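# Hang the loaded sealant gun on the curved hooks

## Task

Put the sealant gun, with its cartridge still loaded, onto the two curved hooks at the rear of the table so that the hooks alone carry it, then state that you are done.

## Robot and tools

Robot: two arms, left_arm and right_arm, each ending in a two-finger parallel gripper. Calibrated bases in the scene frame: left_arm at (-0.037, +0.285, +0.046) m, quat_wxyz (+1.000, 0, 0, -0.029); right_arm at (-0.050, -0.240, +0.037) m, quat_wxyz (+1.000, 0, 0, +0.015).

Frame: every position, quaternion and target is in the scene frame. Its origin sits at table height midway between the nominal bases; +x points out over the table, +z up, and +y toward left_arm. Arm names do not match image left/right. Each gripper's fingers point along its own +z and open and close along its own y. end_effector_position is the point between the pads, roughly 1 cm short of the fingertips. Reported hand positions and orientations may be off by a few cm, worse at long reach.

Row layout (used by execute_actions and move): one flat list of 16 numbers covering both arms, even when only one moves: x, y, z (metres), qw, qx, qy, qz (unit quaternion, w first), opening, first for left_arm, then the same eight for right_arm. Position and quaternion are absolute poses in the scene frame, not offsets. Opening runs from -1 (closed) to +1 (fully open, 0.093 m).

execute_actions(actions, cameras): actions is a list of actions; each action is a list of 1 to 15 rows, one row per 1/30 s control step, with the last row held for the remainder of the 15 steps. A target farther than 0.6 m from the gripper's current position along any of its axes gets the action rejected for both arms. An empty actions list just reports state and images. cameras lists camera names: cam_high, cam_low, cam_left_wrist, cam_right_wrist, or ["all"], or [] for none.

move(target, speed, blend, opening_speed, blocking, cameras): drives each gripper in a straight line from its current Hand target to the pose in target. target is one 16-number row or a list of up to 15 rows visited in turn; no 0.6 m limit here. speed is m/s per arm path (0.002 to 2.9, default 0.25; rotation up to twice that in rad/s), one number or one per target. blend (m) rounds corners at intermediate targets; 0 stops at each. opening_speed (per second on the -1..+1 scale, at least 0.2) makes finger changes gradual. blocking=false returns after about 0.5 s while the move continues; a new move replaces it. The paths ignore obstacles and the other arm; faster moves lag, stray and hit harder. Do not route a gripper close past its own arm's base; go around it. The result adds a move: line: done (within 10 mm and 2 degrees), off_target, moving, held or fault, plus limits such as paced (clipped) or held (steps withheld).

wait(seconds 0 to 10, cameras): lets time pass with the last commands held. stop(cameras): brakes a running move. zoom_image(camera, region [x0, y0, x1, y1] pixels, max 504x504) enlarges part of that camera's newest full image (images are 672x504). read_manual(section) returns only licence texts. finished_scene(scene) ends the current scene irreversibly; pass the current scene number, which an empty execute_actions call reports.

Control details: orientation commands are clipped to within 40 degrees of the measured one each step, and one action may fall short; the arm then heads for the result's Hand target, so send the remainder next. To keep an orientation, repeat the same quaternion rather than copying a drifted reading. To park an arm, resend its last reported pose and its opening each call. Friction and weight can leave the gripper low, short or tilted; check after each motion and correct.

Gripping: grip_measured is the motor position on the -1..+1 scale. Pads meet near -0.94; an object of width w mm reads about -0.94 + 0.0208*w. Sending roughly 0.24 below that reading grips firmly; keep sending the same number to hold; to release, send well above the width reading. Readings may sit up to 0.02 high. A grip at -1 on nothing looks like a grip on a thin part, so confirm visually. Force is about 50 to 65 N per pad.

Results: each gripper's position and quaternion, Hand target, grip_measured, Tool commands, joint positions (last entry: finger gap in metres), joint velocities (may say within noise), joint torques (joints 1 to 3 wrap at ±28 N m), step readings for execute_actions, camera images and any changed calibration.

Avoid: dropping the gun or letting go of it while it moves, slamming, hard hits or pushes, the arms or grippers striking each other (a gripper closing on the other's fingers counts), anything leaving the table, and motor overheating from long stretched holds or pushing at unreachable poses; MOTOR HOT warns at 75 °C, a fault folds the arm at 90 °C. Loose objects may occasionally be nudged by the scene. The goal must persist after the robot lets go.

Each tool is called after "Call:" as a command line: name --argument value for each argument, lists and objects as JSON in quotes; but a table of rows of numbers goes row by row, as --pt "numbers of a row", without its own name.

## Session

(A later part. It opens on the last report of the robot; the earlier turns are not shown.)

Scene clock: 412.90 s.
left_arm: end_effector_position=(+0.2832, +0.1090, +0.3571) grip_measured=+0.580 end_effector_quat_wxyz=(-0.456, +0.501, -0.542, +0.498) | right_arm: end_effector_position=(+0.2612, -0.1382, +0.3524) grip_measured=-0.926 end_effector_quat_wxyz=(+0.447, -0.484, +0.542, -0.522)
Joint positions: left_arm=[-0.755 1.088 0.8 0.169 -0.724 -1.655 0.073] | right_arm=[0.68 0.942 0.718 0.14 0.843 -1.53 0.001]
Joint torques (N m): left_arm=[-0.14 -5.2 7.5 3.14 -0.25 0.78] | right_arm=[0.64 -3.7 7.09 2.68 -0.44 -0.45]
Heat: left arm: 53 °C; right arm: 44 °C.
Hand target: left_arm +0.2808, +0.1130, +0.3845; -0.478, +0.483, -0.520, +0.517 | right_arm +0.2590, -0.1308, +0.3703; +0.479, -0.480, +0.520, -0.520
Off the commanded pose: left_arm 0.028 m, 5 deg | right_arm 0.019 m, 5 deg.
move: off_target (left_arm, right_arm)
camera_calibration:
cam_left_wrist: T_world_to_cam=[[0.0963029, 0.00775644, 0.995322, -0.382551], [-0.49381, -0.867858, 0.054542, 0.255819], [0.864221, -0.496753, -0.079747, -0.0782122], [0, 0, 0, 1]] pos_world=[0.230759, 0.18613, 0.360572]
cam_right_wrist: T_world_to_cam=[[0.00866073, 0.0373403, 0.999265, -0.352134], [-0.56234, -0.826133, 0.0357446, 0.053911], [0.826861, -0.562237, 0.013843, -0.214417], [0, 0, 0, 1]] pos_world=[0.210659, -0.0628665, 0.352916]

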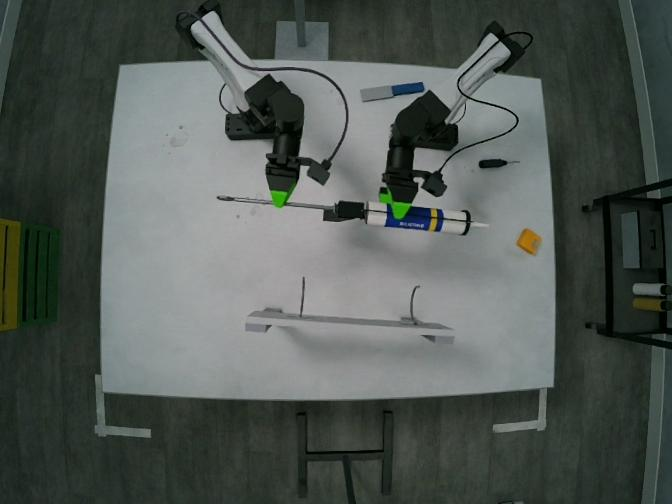

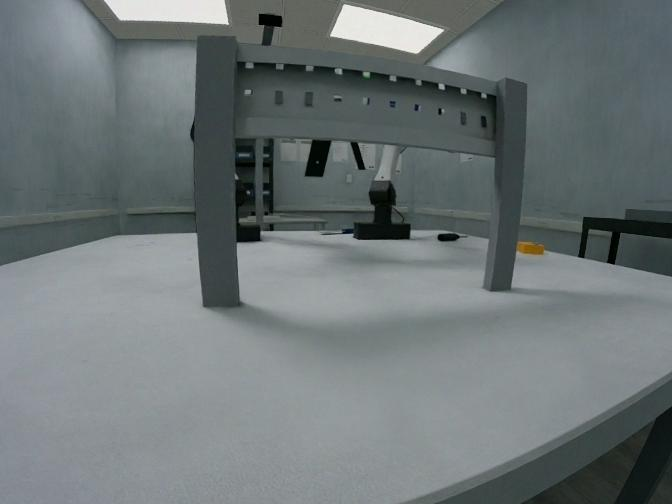

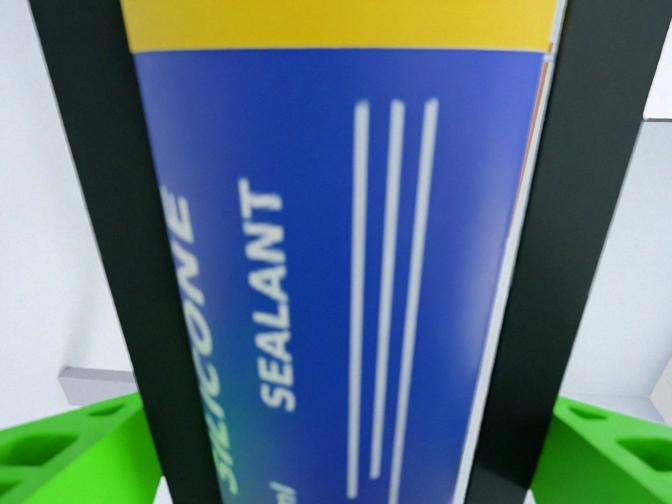

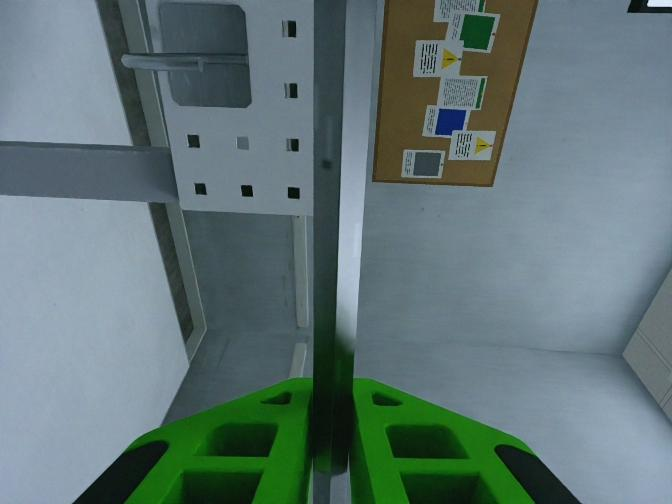

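Call:
move --pt "0.269 0.112 0.275 -0.2536 0.6122 -0.6920 0.2866 0.2 0.235 -0.13 0.255 -0.2536 0.6122 -0.6920 0.2866 -1" --pt "0.274 0.112 0.15 0 0.6626 -0.7488 0 0.2 0.239 -0.13 0.13 0 0.6626 -0.7488 0 -1" --cameras '[]' --speed 0.16

Call:
move --target '[0.274,0.112,0.05,0,0.6626,-0.7488,0,0.2,0.239,-0.13,0.036,0,0.6626,-0.7488,0,-1]' --cameras '["all"]' --speed 0.08

Call:
zoom_image --camera "cam_low" --region '[220, 180, 480, 280]'

Scene clock: 448.40 s.
left_arm: end_effector_position=(+0.2692, +0.1161, +0.1375) grip_measured=+0.579 end_effector_quat_wxyz=(-0.005, +0.661, -0.750, -0.013) | right_arm: end_effector_position=(+0.2362, -0.1304, +0.1242) grip_measured=-0.925 end_effector_quat_wxyz=(-0.001, -0.660, +0.751, -0.002)
Joint positions: left_arm=[-0.455 1.898 1.541 -1.236 -0.018 -1.958 0.073] | right_arm=[0.338 1.716 1.296 -1.151 0.005 -1.073 0.001]
Joint torques (N m): left_arm=[0.62 -10.35 8.68 0.2 0.15 0.05] | right_arm=[-0.14 -6.97 7.86 0.11 -0.08 -0.19]
Heat: left arm: 46 °C; right arm: 46 °C.
Hand target: left_arm +0.2738, +0.1122, +0.1499; +0.000, -0.663, +0.749, -0.001 | right_arm +0.2389, -0.1300, +0.1300; +0.000, -0.663, +0.749, +0.000
Off the commanded pose: left_arm 0.014 m, 2 deg | right_arm 0.007 m, 1 deg.
move: off_target (left_arm)
No camera images: "cameras" was empty.

Scene clock: 450.17 s.
left_arm: end_effector_position=(+0.2705, +0.1149, +0.0469) grip_measured=+0.579 end_effector_quat_wxyz=(-0.003, +0.662, -0.749, -0.009) | right_arm: end_effector_position=(+0.2374, -0.1308, +0.0378) grip_measured=-0.925 end_effector_quat_wxyz=(-0.005, -0.661, +0.751, -0.002)
Joint positions: left_arm=[-0.453 1.995 1.301 -0.892 -0.011 -1.957 0.073] | right_arm=[0.337 1.839 1.081 -0.82 0.008 -1.076 0.001]
Joint torques (N m): left_arm=[0.28 -10.73 5.63 0.42 0.07 0.03] | right_arm=[-0.1 -7.66 4.79 0.5 -0.13 -0.17]
Heat: left arm: 46 °C; right arm: 46 °C.
Hand target: left_arm +0.2740, +0.1120, +0.0500; +0.000, -0.663, +0.749, +0.000 | right_arm +0.2390, -0.1300, +0.0361; +0.000, -0.663, +0.749, +0.000
Off the commanded pose: left_arm 0.006 m, 1 deg | right_arm 0.003 m, 1 deg.
move: done
camera_calibration:
cam_left_wrist: T_world_to_cam=[[0.993593, -0.11189, -0.0159261, -0.254156], [-0.0957326, -0.90813, 0.407597, 0.151932], [-0.060069, -0.40346, -0.913023, 0.189326], [0, 0, 0, 1]] pos_world=[0.278445, 0.185922, 0.106884]
cam_right_wrist: T_world_to_cam=[[0.992692, -0.110217, 0.0491461, -0.254777], [-0.120474, -0.881455, 0.456644, -0.0701934], [-0.00700995, -0.459228, -0.888291, 0.0593369], [0, 0, 0, 1]] pos_world=[0.244875, -0.062704, 0.0972832]

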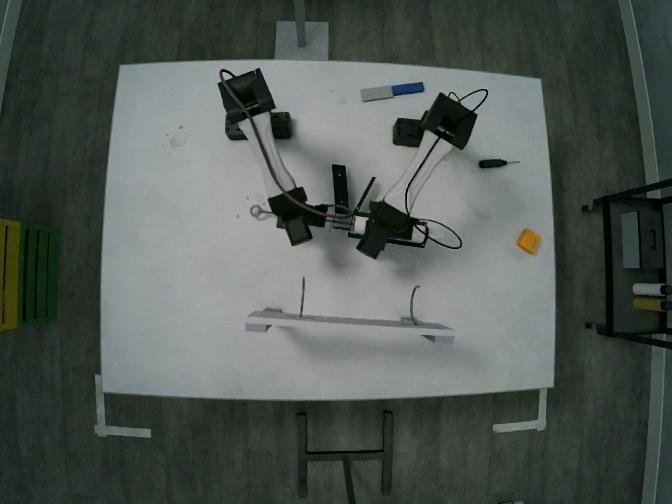

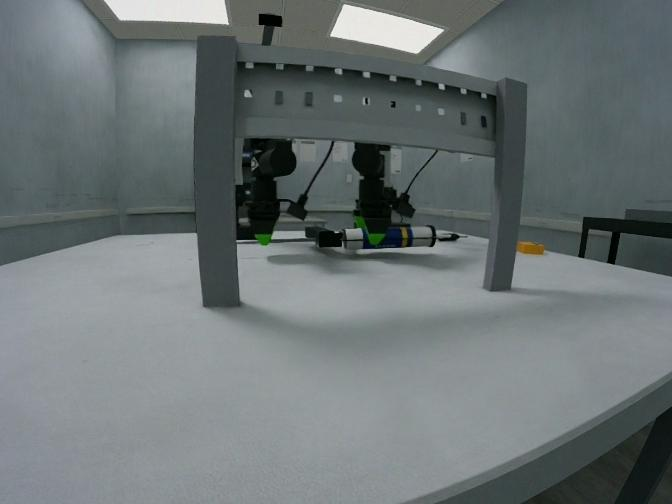

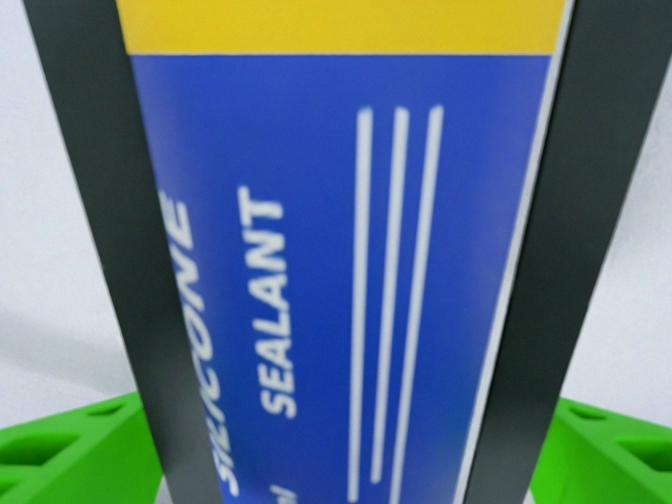

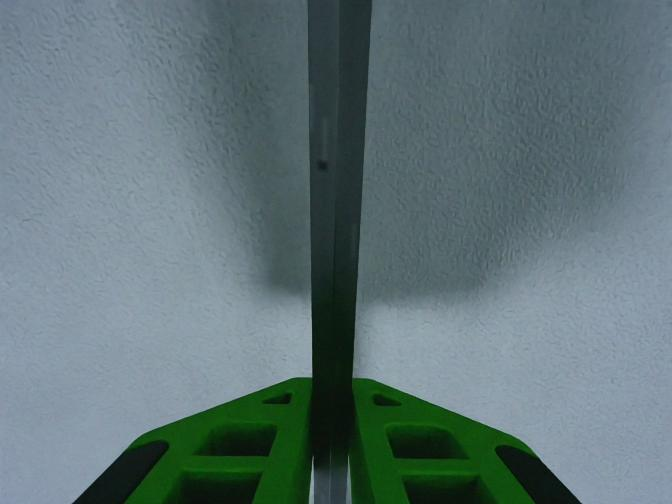

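Scaled by 1.938 from the camera's 672x504 image, which has a finer 960x720 frame.

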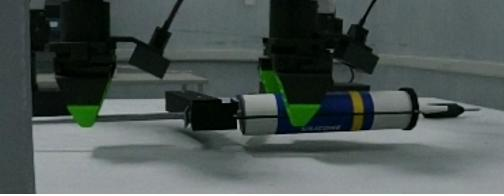

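Call:
move --target '[0.272,0.112,0.018,0,0.6626,-0.7488,0,0.2,0.239,-0.13,0.013,0,0.6626,-0.7488,0,-1]' --speed 0.05

Call:
move --target '[0.272,0.112,0.018,0,0.6626,-0.7488,0,1,0.239,-0.13,0.013,0,0.6626,-0.7488,0,0.2]' --speed 0.05 --opening_speed 0.8

Call:
move --target '[0.270,0.112,0.12,0,0.6626,-0.7488,0,1,0.239,-0.13,0.12,0,0.6626,-0.7488,0,0.2]' --cameras '["all"]' --speed 0.15

Call:
zoom_image --camera "cam_low" --region '[220, 180, 480, 280]'

Scene clock: 457.67 s.
left_arm: end_effector_position=(+0.2694, +0.1149, +0.0251) grip_measured=+0.579 end_effector_quat_wxyz=(-0.002, +0.662, -0.749, -0.005) | right_arm: end_effector_position=(+0.2364, -0.1315, +0.0177) grip_measured=-0.925 end_effector_quat_wxyz=(-0.007, -0.661, +0.750, -0.003)
Joint positions: left_arm=[-0.452 2.025 1.249 -0.803 -0.007 -1.957 0.073] | right_arm=[0.337 1.88 1.042 -0.744 0.009 -1.077 0.001]
Joint torques (N m): left_arm=[0.06 -8.68 4.4 0.77 0.05 0.01] | right_arm=[-0.09 -7.04 4.29 0.66 -0.13 -0.15]
Heat: left arm: 46 °C; right arm: 45 °C.
Hand target: left_arm +0.2719, +0.1122, +0.0182; +0.000, -0.663, +0.749, +0.000 | right_arm +0.2390, -0.1300, +0.0132; +0.000, -0.663, +0.749, +0.000
Off the commanded pose: left_arm 0.008 m, 1 deg | right_arm 0.006 m, 1 deg.
move: done
camera_calibration:
cam_left_wrist: T_world_to_cam=[[0.993697, -0.111554, -0.0110123, -0.253683], [-0.097062, -0.905404, 0.413307, 0.160599], [-0.0560767, -0.409633, -0.910525, 0.168959], [0, 0, 0, 1]] pos_world=[0.277147, 0.186319, 0.0846714]
cam_right_wrist: T_world_to_cam=[[0.993005, -0.108484, 0.0466115, -0.252715], [-0.117742, -0.880212, 0.459744, -0.0622491], [-0.00884694, -0.462016, -0.886827, 0.0411448], [0, 0, 0, 1]] pos_world=[0.243982, -0.0631983, 0.0768864]

Scene clock: 459.40 s.
left_arm: end_effector_position=(+0.2741, +0.1122, +0.0252) grip_measured=+1.000 end_effector_quat_wxyz=(-0.005, +0.662, -0.749, +0.005) | right_arm: end_effector_position=(+0.2395, -0.1303, +0.0176) grip_measured=+0.198 end_effector_quat_wxyz=(+0.000, -0.661, +0.750, -0.005)
Joint positions: left_arm=[-0.452 2.025 1.249 -0.781 -0.007 -1.957 0.093] | right_arm=[0.337 1.88 1.042 -0.73 0.009 -1.077 0.055]
Joint torques (N m): left_arm=[0.1 -8.68 4.42 0.6 0.02 0.02] | right_arm=[-0.05 -7.15 4.34 0.54 -0.13 -0.16]
Heat: left arm: 46 °C; right arm: 45 °C.
Hand target: left_arm +0.2720, +0.1121, +0.0181; +0.000, -0.663, +0.749, +0.000 | right_arm +0.2390, -0.1300, +0.0131; +0.000, -0.663, +0.749, +0.000
Off the commanded pose: left_arm 0.007 m, 1 deg | right_arm 0.005 m, 1 deg.
move: done
camera_calibration:
cam_left_wrist: T_world_to_cam=[[0.993711, -0.111611, 0.00903015, -0.25898], [-0.104989, -0.900633, 0.421708, 0.160009], [-0.0389343, -0.420004, -0.906687, 0.16454], [0, 0, 0, 1]] pos_world=[0.280557, 0.184312, 0.0840479]
cam_right_wrist: T_world_to_cam=[[0.992323, -0.108793, 0.0588231, -0.255784], [-0.123651, -0.882432, 0.453898, -0.0595961], [0.00252661, -0.457687, -0.88911, 0.0395623], [0, 0, 0, 1]] pos_world=[0.246351, -0.0623099, 0.0772719]

Scene clock: 460.93 s.
left_arm: end_effector_position=(+0.2676, +0.1158, +0.1053) grip_measured=+1.000 end_effector_quat_wxyz=(+0.003, +0.662, -0.749, -0.019) | right_arm: end_effector_position=(+0.2335, -0.1326, +0.1068) grip_measured=+0.198 end_effector_quat_wxyz=(-0.020, -0.661, +0.750, +0.002)
Joint positions: left_arm=[-0.452 1.929 1.454 -1.133 -0.007 -1.957 0.093] | right_arm=[0.337 1.753 1.268 -1.125 0.009 -1.077 0.055]
Joint torques (N m): left_arm=[-0.18 -13.24 6.34 0.31 0.02 -0.05] | right_arm=[-0.05 -10.22 7.41 0.17 -0.14 -0.15]
Heat: left arm: 47 °C; right arm: 45 °C.
Hand target: left_arm +0.2699, +0.1122, +0.1198; +0.000, -0.663, +0.749, +0.000 | right_arm +0.2388, -0.1301, +0.1199; +0.000, -0.663, +0.749, +0.000
Off the commanded pose: left_arm 0.015 m, 2 deg | right_arm 0.015 m, 2 deg.
move: off_target (left_arm, right_arm)
camera_calibration:
cam_left_wrist: T_world_to_cam=[[0.993044, -0.11119, -0.0387253, -0.247766], [-0.0862921, -0.911076, 0.403106, 0.126982], [-0.0801029, -0.39696, -0.914334, 0.247593], [0, 0, 0, 1]] pos_world=[0.276833, 0.186426, 0.165601]
cam_right_wrist: T_world_to_cam=[[0.993899, -0.108159, 0.0215862, -0.251616], [-0.105514, -0.875472, 0.47161, -0.108012], [-0.0321106, -0.47101, -0.881543, 0.123356], [0, 0, 0, 1]] pos_world=[0.242645, -0.0636739, 0.165115]

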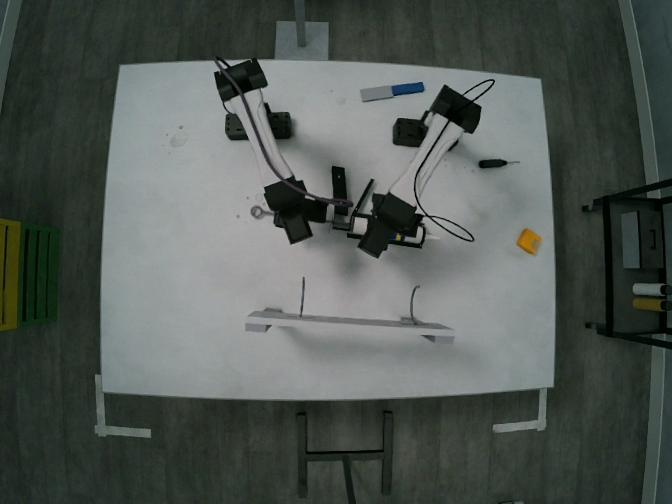

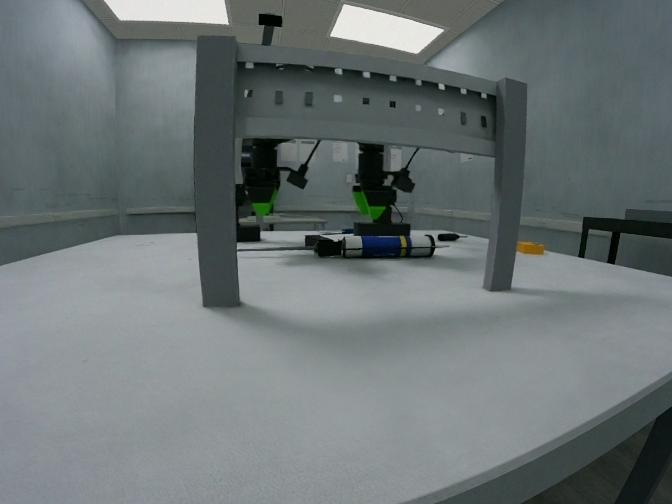

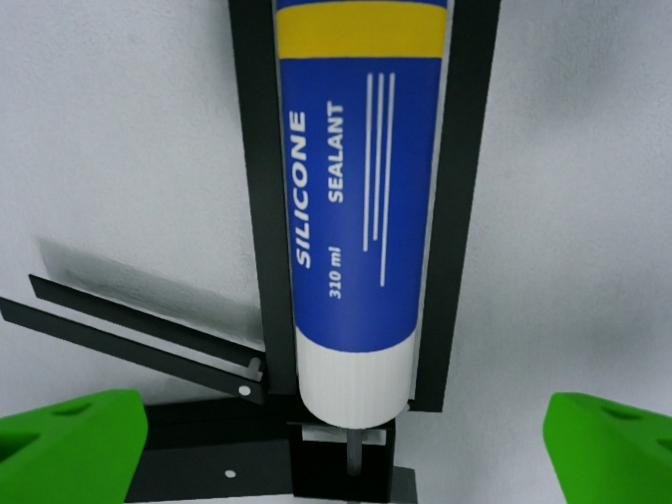

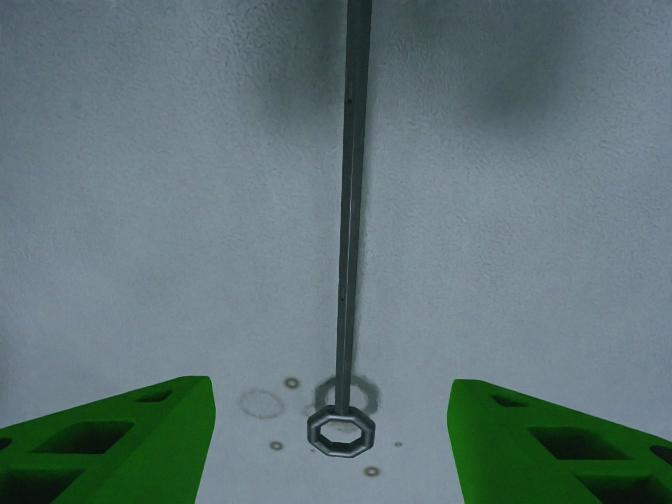

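Scaled by 1.938 from the camera's 672x504 image, which has a finer 960x720 frame.

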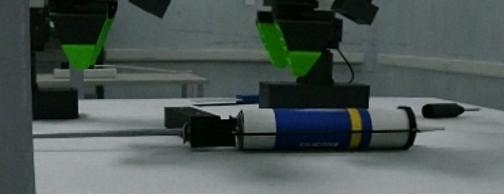

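Call:
move --pt "0.265 0.13 0.14 0 0.06 0.998 0 1 0.22 -0.17 0.14 0 0.06 0.998 0 0.2" --pt "0.272 0.112 0.08 0 0.7488 0.6626 0 1 0.234 -0.17 0.08 0 0.7488 0.6626 0 0.2" --cameras '["all"]' --speed 0.5

Scene clock: 471.30 s.
left_arm: end_effector_position=(+0.2744, +0.1134, +0.0899) grip_measured=+1.000 end_effector_quat_wxyz=(+0.009, +0.744, +0.668, +0.007) | right_arm: end_effector_position=(+0.2338, -0.1692, +0.0840) grip_measured=+0.198 end_effector_quat_wxyz=(+0.000, +0.744, +0.669, +0.001)
Joint positions: left_arm=[-0.449 1.918 1.376 -1.007 -0.007 1.172 0.093] | right_arm=[0.214 1.702 1.116 -0.982 0 1.921 0.055]
Joint torques (N m): left_arm=[-0.24 -7.87 4.59 0.66 0.16 0.15] | right_arm=[-0.01 -6.38 4.64 0.47 0.04 0.1]
Heat: left arm: 50 °C; right arm: 44 °C.
Hand target: left_arm +0.2718, +0.1122, +0.0802; +0.000, +0.749, +0.663, +0.000 | right_arm +0.2339, -0.1700, +0.0800; +0.000, +0.749, +0.663, +0.000
Off the commanded pose: left_arm 0.010 m, 2 deg | right_arm 0.004 m, 1 deg.
move: done
camera_calibration:
cam_left_wrist: T_world_to_cam=[[-0.994954, 0.0962248, -0.0284054, 0.265672], [0.0754704, 0.904355, 0.420054, -0.120275], [0.0661082, 0.415791, -0.907054, 0.100099], [0, 0, 0, 1]] pos_world=[0.266791, 0.0415871, 0.148864]
cam_right_wrist: T_world_to_cam=[[-0.99478, 0.0888718, 0.0501453, 0.240473], [0.101938, 0.887806, 0.448786, 0.122481], [-0.00463487, 0.451555, -0.892231, 0.236606], [0, 0, 0, 1]] pos_world=[0.227829, -0.236951, 0.144081]

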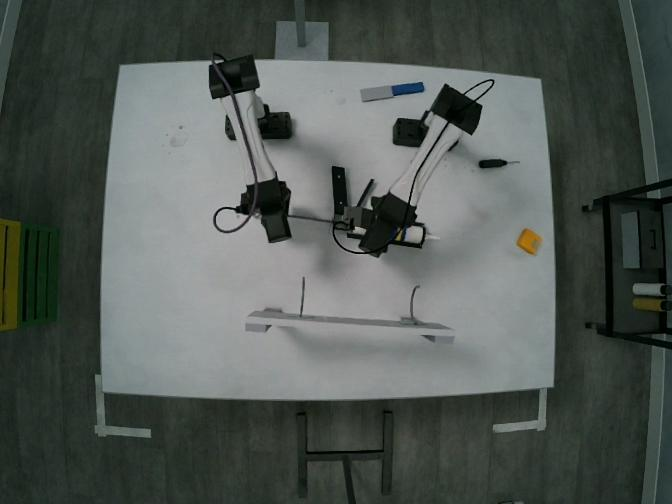

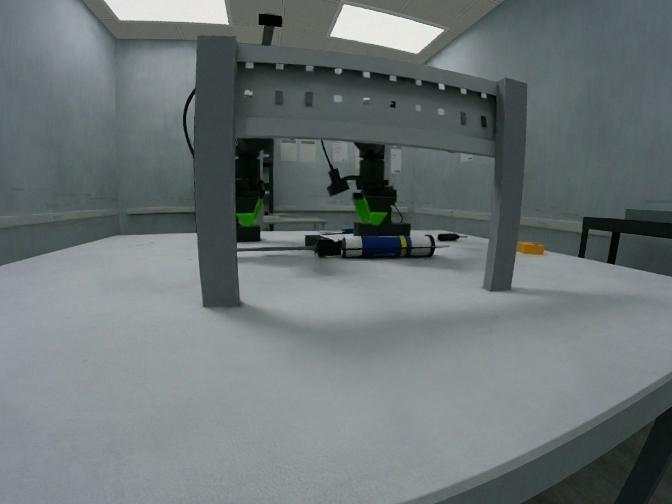

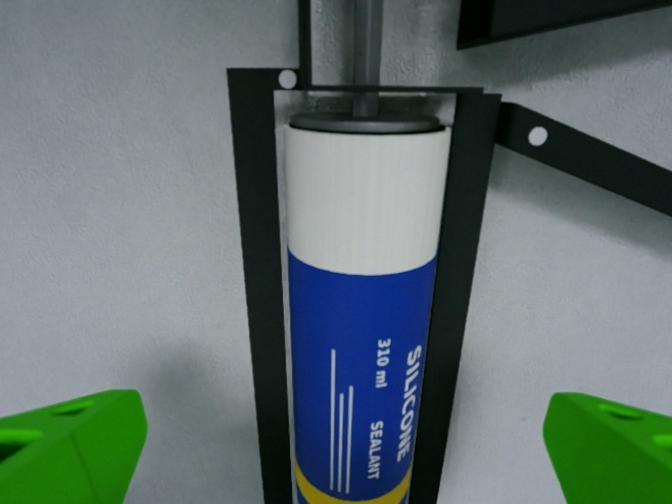

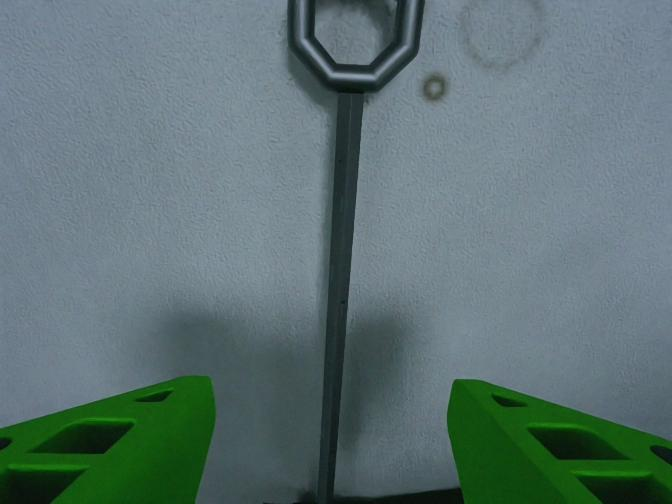

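Call:
move --target '[0.269,0.099,0.015,0,0.7488,0.6626,0,1,0.234,-0.17,0.02,0,0.7488,0.6626,0,0]' --cameras '["all"]' --speed 0.08

Call:
zoom_image --camera "cam_low" --region '[220, 180, 480, 280]'

Scene clock: 485.07 s.
left_arm: end_effector_position=(+0.2723, +0.1003, +0.0239) grip_measured=+1.000 end_effector_quat_wxyz=(+0.007, +0.750, +0.661, +0.006) | right_arm: end_effector_position=(+0.2334, -0.1693, +0.0233) grip_measured=+0.002 end_effector_quat_wxyz=(-0.001, +0.744, +0.668, +0.000)
Joint positions: left_arm=[-0.484 2.04 1.265 -0.779 -0.007 1.156 0.093] | right_arm=[0.214 1.813 0.979 -0.739 0 1.921 0.045]
Joint torques (N m): left_arm=[-0.27 -8.54 4.4 0.67 0.15 -0.05] | right_arm=[0.03 -6.8 4.34 0.48 0.04 0.08]
Heat: left arm: 49 °C; right arm: 43 °C.
Hand target: left_arm +0.2689, +0.0992, +0.0152; +0.000, +0.749, +0.663, +0.000 | right_arm +0.2340, -0.1700, +0.0201; +0.000, +0.749, +0.663, +0.000
Off the commanded pose: left_arm 0.010 m, 1 deg | right_arm 0.003 m, 1 deg.
move: done
camera_calibration:
cam_left_wrist: T_world_to_cam=[[-0.993083, 0.114814, -0.0245897, 0.260497], [0.0938542, 0.902029, 0.42135, -0.0853009], [0.0705575, 0.416127, -0.906565, 0.0445785], [0, 0, 0, 1]] pos_world=[0.263555, 0.0284848, 0.0827603]
cam_right_wrist: T_world_to_cam=[[-0.994532, 0.0897235, 0.0534449, 0.2432], [0.10418, 0.888064, 0.447759, 0.149423], [-0.00728798, 0.450879, -0.892555, 0.183048], [0, 0, 0, 1]] pos_world=[0.227637, -0.23705, 0.083477]

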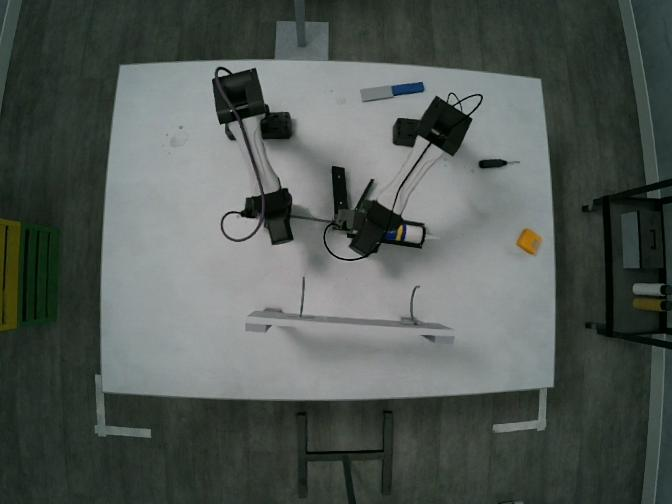

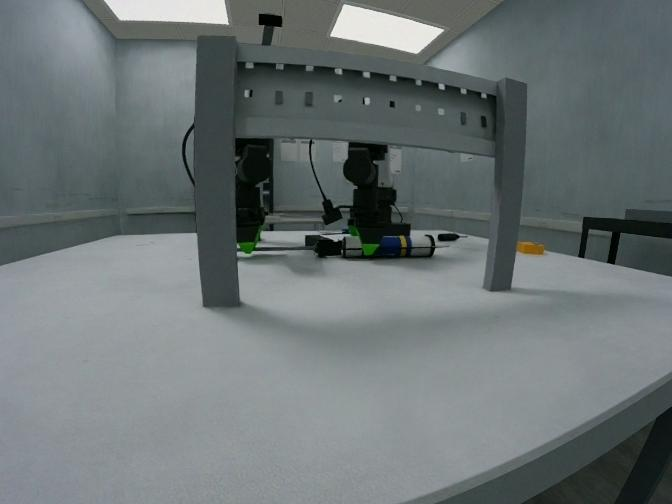

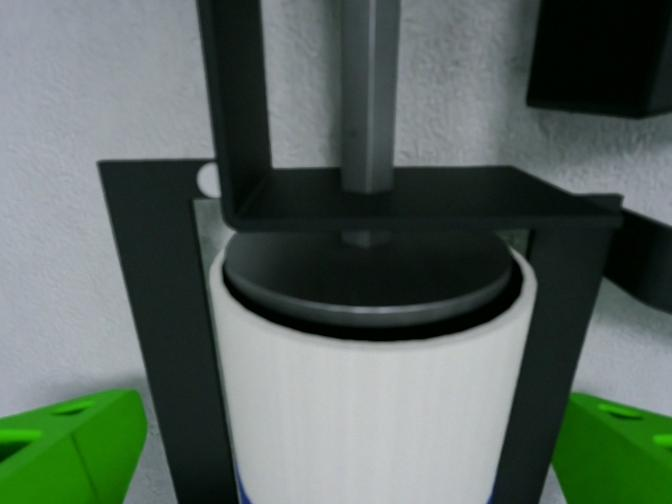

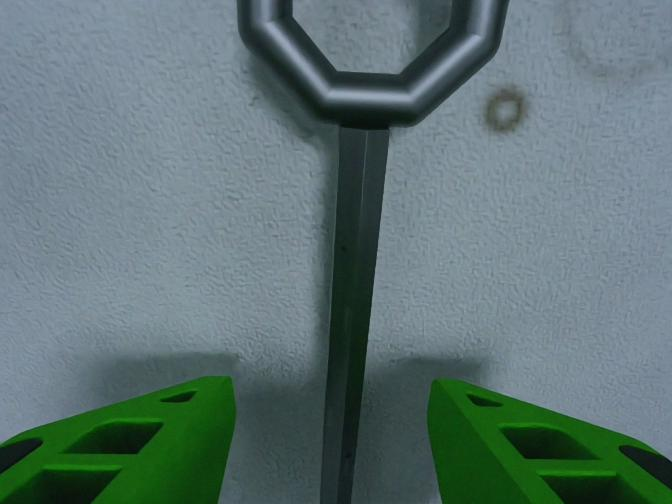

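Scaled by 1.938 from the camera's 672x504 image, which has a finer 960x720 frame.

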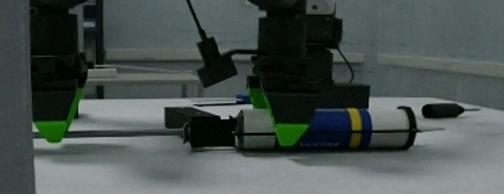

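Call:
move --target '[0.268,0.099,0.015,0,0.7488,0.6626,0,0.2,0.234,-0.17,0.016,0,0.7488,0.6626,0,-1]' --opening_speed 0.6

Call:
move --target '[0.276,0.099,0.18,0,0.7488,0.6626,0,0.2,0.239,-0.17,0.16,0,0.7488,0.6626,0,-1]' --cameras '["all"]' --speed 0.1

Call:
zoom_image --camera "cam_low" --region '[220, 130, 480, 280]'

Scene clock: 497.23 s.
left_arm: end_effector_position=(+0.2695, +0.1008, +0.0231) grip_measured=+0.582 end_effector_quat_wxyz=(+0.003, +0.747, +0.665, +0.002) | right_arm: end_effector_position=(+0.2341, -0.1689, +0.0201) grip_measured=-0.910 end_effector_quat_wxyz=(-0.001, +0.748, +0.663, +0.001)
Joint positions: left_arm=[-0.484 2.04 1.262 -0.785 -0.002 1.146 0.073] | right_arm=[0.214 1.82 0.974 -0.723 -0.002 1.935 0.002]
Joint torques (N m): left_arm=[-0.49 -8.72 4.33 0.72 0.1 0.01] | right_arm=[0.03 -6.67 4.19 0.47 0.05 -0.05]
Heat: left arm: 47 °C; right arm: 42 °C.
Hand target: left_arm +0.2679, +0.0991, +0.0153; +0.000, +0.749, +0.663, +0.000 | right_arm +0.2340, -0.1700, +0.0161; +0.000, +0.749, +0.663, +0.000
Off the commanded pose: left_arm 0.008 m, 1 deg | right_arm 0.004 m, 0 deg.
move: done
camera_calibration:
cam_left_wrist: T_world_to_cam=[[-0.994371, 0.104985, -0.0143057, 0.258744], [0.0892467, 0.902669, 0.42098, -0.0839182], [0.05711, 0.417334, -0.906957, 0.0474423], [0, 0, 0, 1]] pos_world=[0.262068, 0.0287867, 0.0820575]
cam_right_wrist: T_world_to_cam=[[-0.993364, 0.10285, 0.0514766, 0.245944], [0.115011, 0.88568, 0.449827, 0.147457], [0.000673096, 0.452762, -0.891631, 0.178404], [0, 0, 0, 1]] pos_world=[0.227232, -0.23667, 0.0800795]

Scene clock: 499.50 s.
left_arm: end_effector_position=(+0.2740, +0.0968, +0.1453) grip_measured=+0.581 end_effector_quat_wxyz=(-0.030, +0.751, +0.660, -0.016) | right_arm: end_effector_position=(+0.2361, -0.1715, +0.1426) grip_measured=-0.924 end_effector_quat_wxyz=(-0.008, +0.751, +0.660, -0.019)
Joint positions: left_arm=[-0.481 1.992 1.701 -1.346 0.012 1.162 0.073] | right_arm=[0.206 1.698 1.349 -1.263 0.003 1.937 0.001]
Joint torques (N m): left_arm=[0.24 -17.44 8.32 -0.03 -0.06 -0.03] | right_arm=[0.25 -10.55 7.99 -0.06 0 -0.12]
Heat: left arm: 49 °C; right arm: 42 °C.
Hand target: left_arm +0.2751, +0.0995, +0.1784; +0.000, +0.749, +0.663, +0.000 | right_arm +0.2387, -0.1701, +0.1597; +0.000, +0.749, +0.663, +0.000
Off the commanded pose: left_arm 0.035 m, 4 deg | right_arm 0.018 m, 2 deg.
move: off_target (left_arm, right_arm)
camera_calibration:
cam_left_wrist: T_world_to_cam=[[-0.991353, 0.116936, 0.0595479, 0.252664], [0.13121, 0.890065, 0.436541, -0.144716], [-0.00195412, 0.44058, -0.897711, 0.172184], [0, 0, 0, 1]] pos_world=[0.269804, 0.0233999, 0.202701]
cam_right_wrist: T_world_to_cam=[[-0.989553, 0.112915, 0.089635, 0.237335], [0.140745, 0.891308, 0.431, 0.0919245], [-0.031226, 0.439113, -0.897889, 0.294941], [0, 0, 0, 1]] pos_world=[0.231127, -0.238244, 0.203931]

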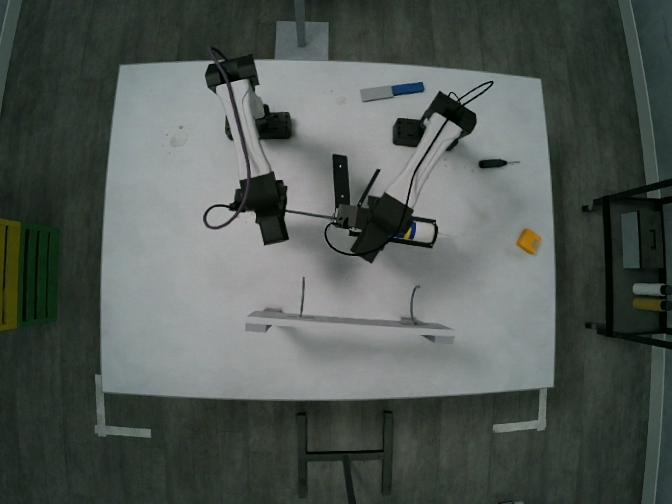

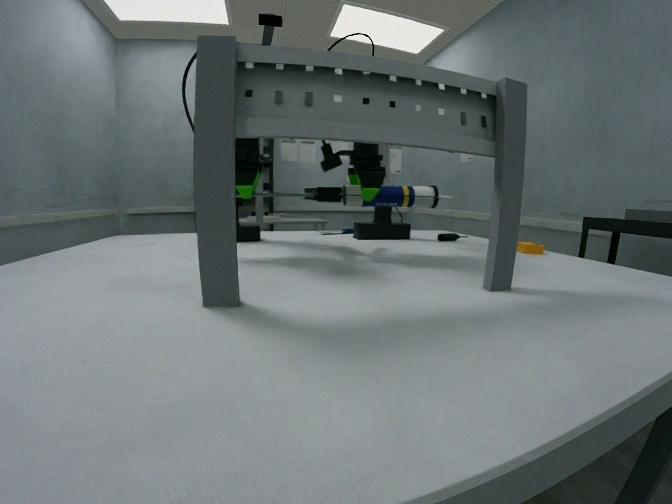

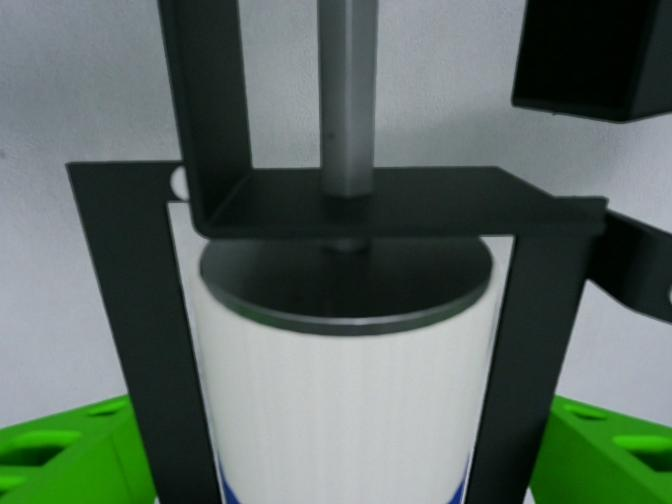

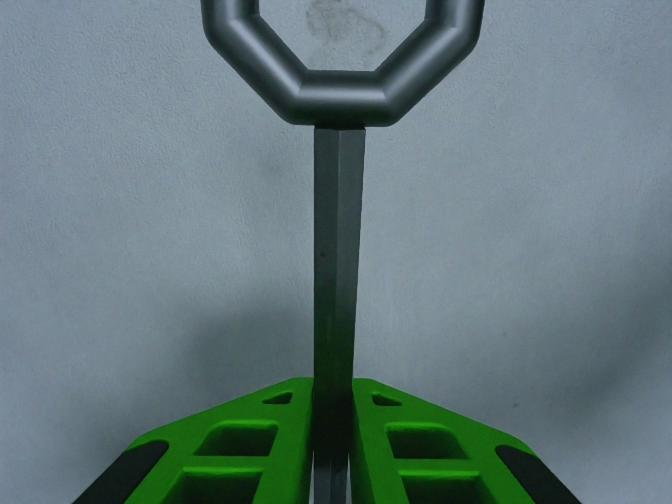

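Scaled by 1.938 from the camera's 672x504 image, which has a finer 960x720 frame.

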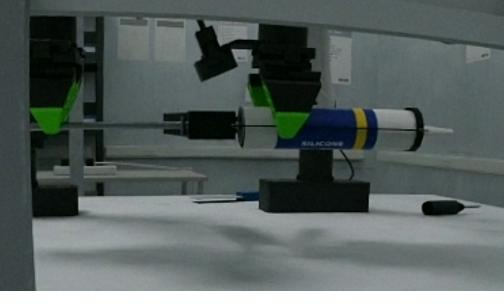

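Call:
move --pt "0.272 0.1 0.29 0.2866 0.692 0.6122 0.2536 0.2 0.235 -0.169 0.27 0.2866 0.692 0.6122 0.2536 -1" --pt "0.285 0.1 0.39 0.5193 0.5193 0.48 0.48 0.2 0.26 -0.17 0.372 0.5193 0.5193 0.48 0.48 -1" --cameras '["all"]' --speed 0.16

Scene clock: 516.90 s.
left_arm: end_effector_position=(+0.2863, +0.0941, +0.3587) grip_measured=+0.581 end_effector_quat_wxyz=(+0.497, +0.547, +0.499, +0.453) | right_arm: end_effector_position=(+0.2600, -0.1736, +0.3531) grip_measured=-0.926 end_effector_quat_wxyz=(+0.511, +0.539, +0.493, +0.452)
Joint positions: left_arm=[-0.785 1.142 0.843 0.167 -0.746 1.48 0.073] | right_arm=[0.502 0.827 0.691 0.051 0.637 1.604 0.001]
Joint torques (N m): left_arm=[0.21 -6.49 7.56 3.22 -0.29 0.7] | right_arm=[0.18 -2.18 7.05 2.79 -0.22 -0.52]
Heat: left arm: 54 °C; right arm: 43 °C.
Hand target: left_arm +0.2838, +0.1012, +0.3892; +0.517, +0.520, +0.484, +0.478 | right_arm +0.2589, -0.1706, +0.3721; +0.519, +0.520, +0.480, +0.479
Off the commanded pose: left_arm 0.032 m, 6 deg | right_arm 0.019 m, 4 deg.
move: off_target (left_arm, right_arm)
camera_calibration:
cam_left_wrist: T_world_to_cam=[[-0.090502, -0.00357165, -0.99589, 0.384471], [-0.337243, 0.941023, 0.0272722, 0.0390024], [0.937057, 0.338325, -0.086369, -0.185333], [0, 0, 0, 1]] pos_world=[0.221617, 0.0273739, 0.36582]
cam_right_wrist: T_world_to_cam=[[-0.122649, -0.0206023, -0.992236, 0.375749], [-0.34975, 0.936541, 0.0237862, 0.278898], [0.92878, 0.349952, -0.122071, -0.0534102], [0, 0, 0, 1]] pos_world=[0.193236, -0.234767, 0.359678]

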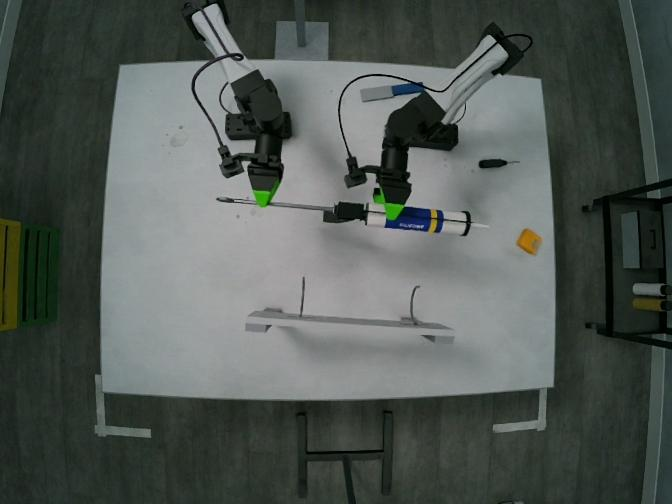

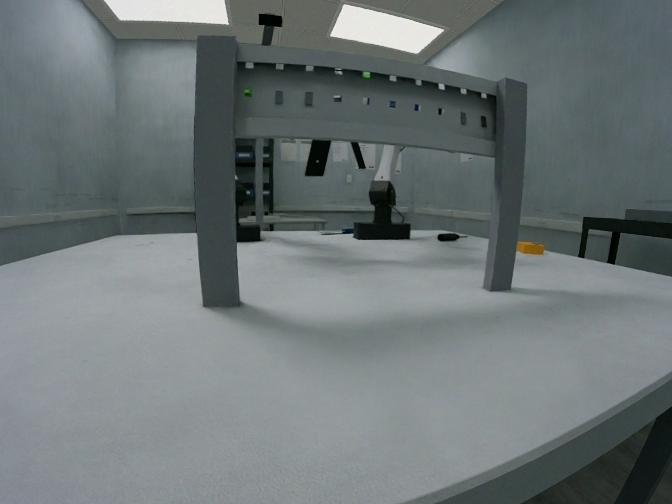

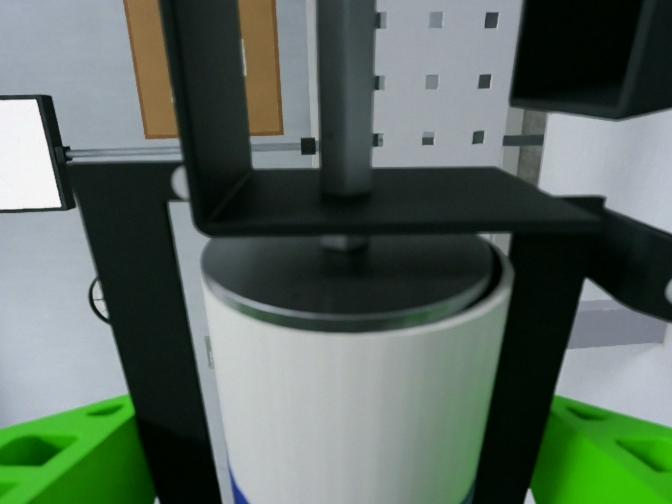

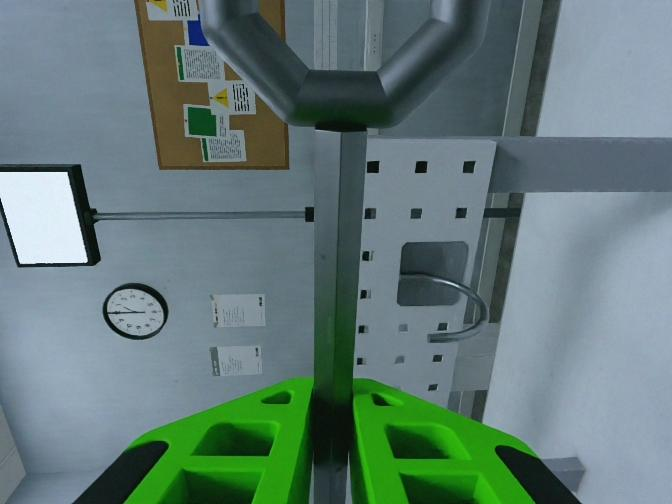

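Call:
move --target '[0.40,0.1,0.40,0.516,0.516,0.4836,0.4836,0.2,0.382,-0.17,0.383,0.516,0.516,0.4836,0.4836,-1]' --cameras '["all"]' --speed 0.1

Scene clock: 534.87 s.
left_arm: end_effector_position=(+0.3896, +0.1027, +0.3475) grip_measured=+0.581 end_effector_quat_wxyz=(+0.473, +0.554, +0.518, +0.449) | right_arm: end_effector_position=(+0.3746, -0.1697, +0.3395) grip_measured=-0.926 end_effector_quat_wxyz=(+0.487, +0.545, +0.513, +0.451)
Joint positions: left_arm=[-0.527 1.457 1.074 0.209 -0.519 1.492 0.073] | right_arm=[0.276 1.291 0.911 0.251 0.372 1.61 0.001]
Joint torques (N m): left_arm=[0.59 -7.56 11.04 3.61 -0.05 0.65] | right_arm=[-0.25 -5.42 10.92 2.94 -0.01 -0.57]
Heat: left arm: 49 °C; right arm: 44 °C.
Hand target: left_arm +0.3939, +0.1031, +0.3990; +0.513, +0.516, +0.487, +0.483 | right_arm +0.3777, -0.1709, +0.3821; +0.516, +0.517, +0.483, +0.482
Off the commanded pose: left_arm 0.054 m, 9 deg | right_arm 0.044 m, 7 deg.
move: off_target (left_arm, right_arm)
camera_calibration:
cam_left_wrist: T_world_to_cam=[[-0.143626, 0.00547644, -0.989617, 0.400314], [-0.364563, 0.929367, 0.0580531, 0.0671648], [0.920035, 0.369116, -0.131485, -0.266847], [0, 0, 0, 1]] pos_world=[0.32749, 0.0338844, 0.357172]
cam_right_wrist: T_world_to_cam=[[-0.171878, -0.0128273, -0.985035, 0.393768], [-0.382538, 0.922317, 0.0547382, 0.315063], [0.907812, 0.386222, -0.163433, -0.134814], [0, 0, 0, 1]] pos_world=[0.310589, -0.233469, 0.348596]

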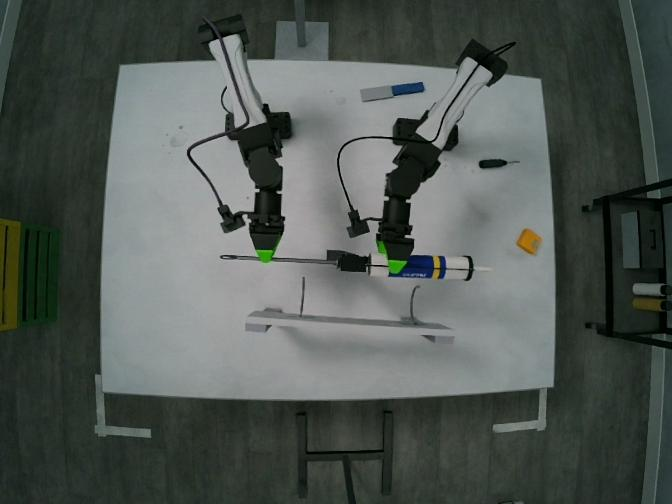

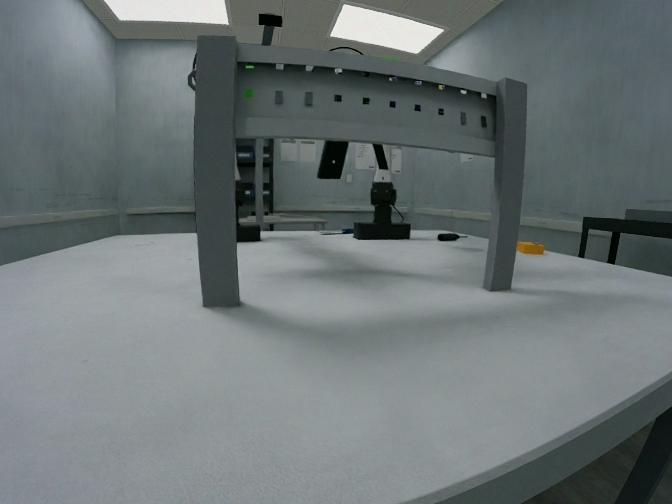

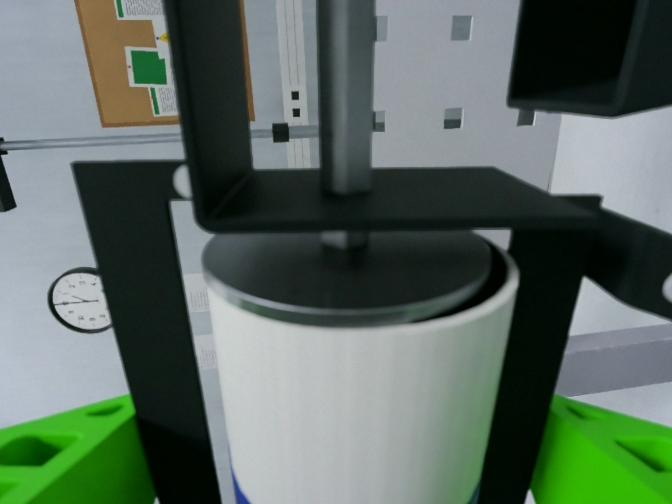

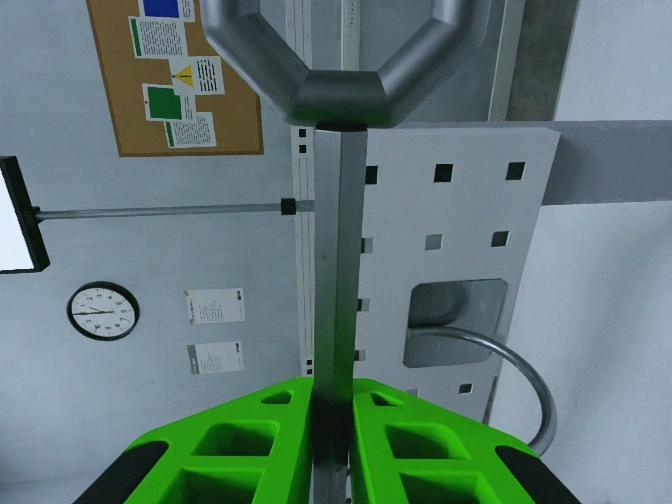

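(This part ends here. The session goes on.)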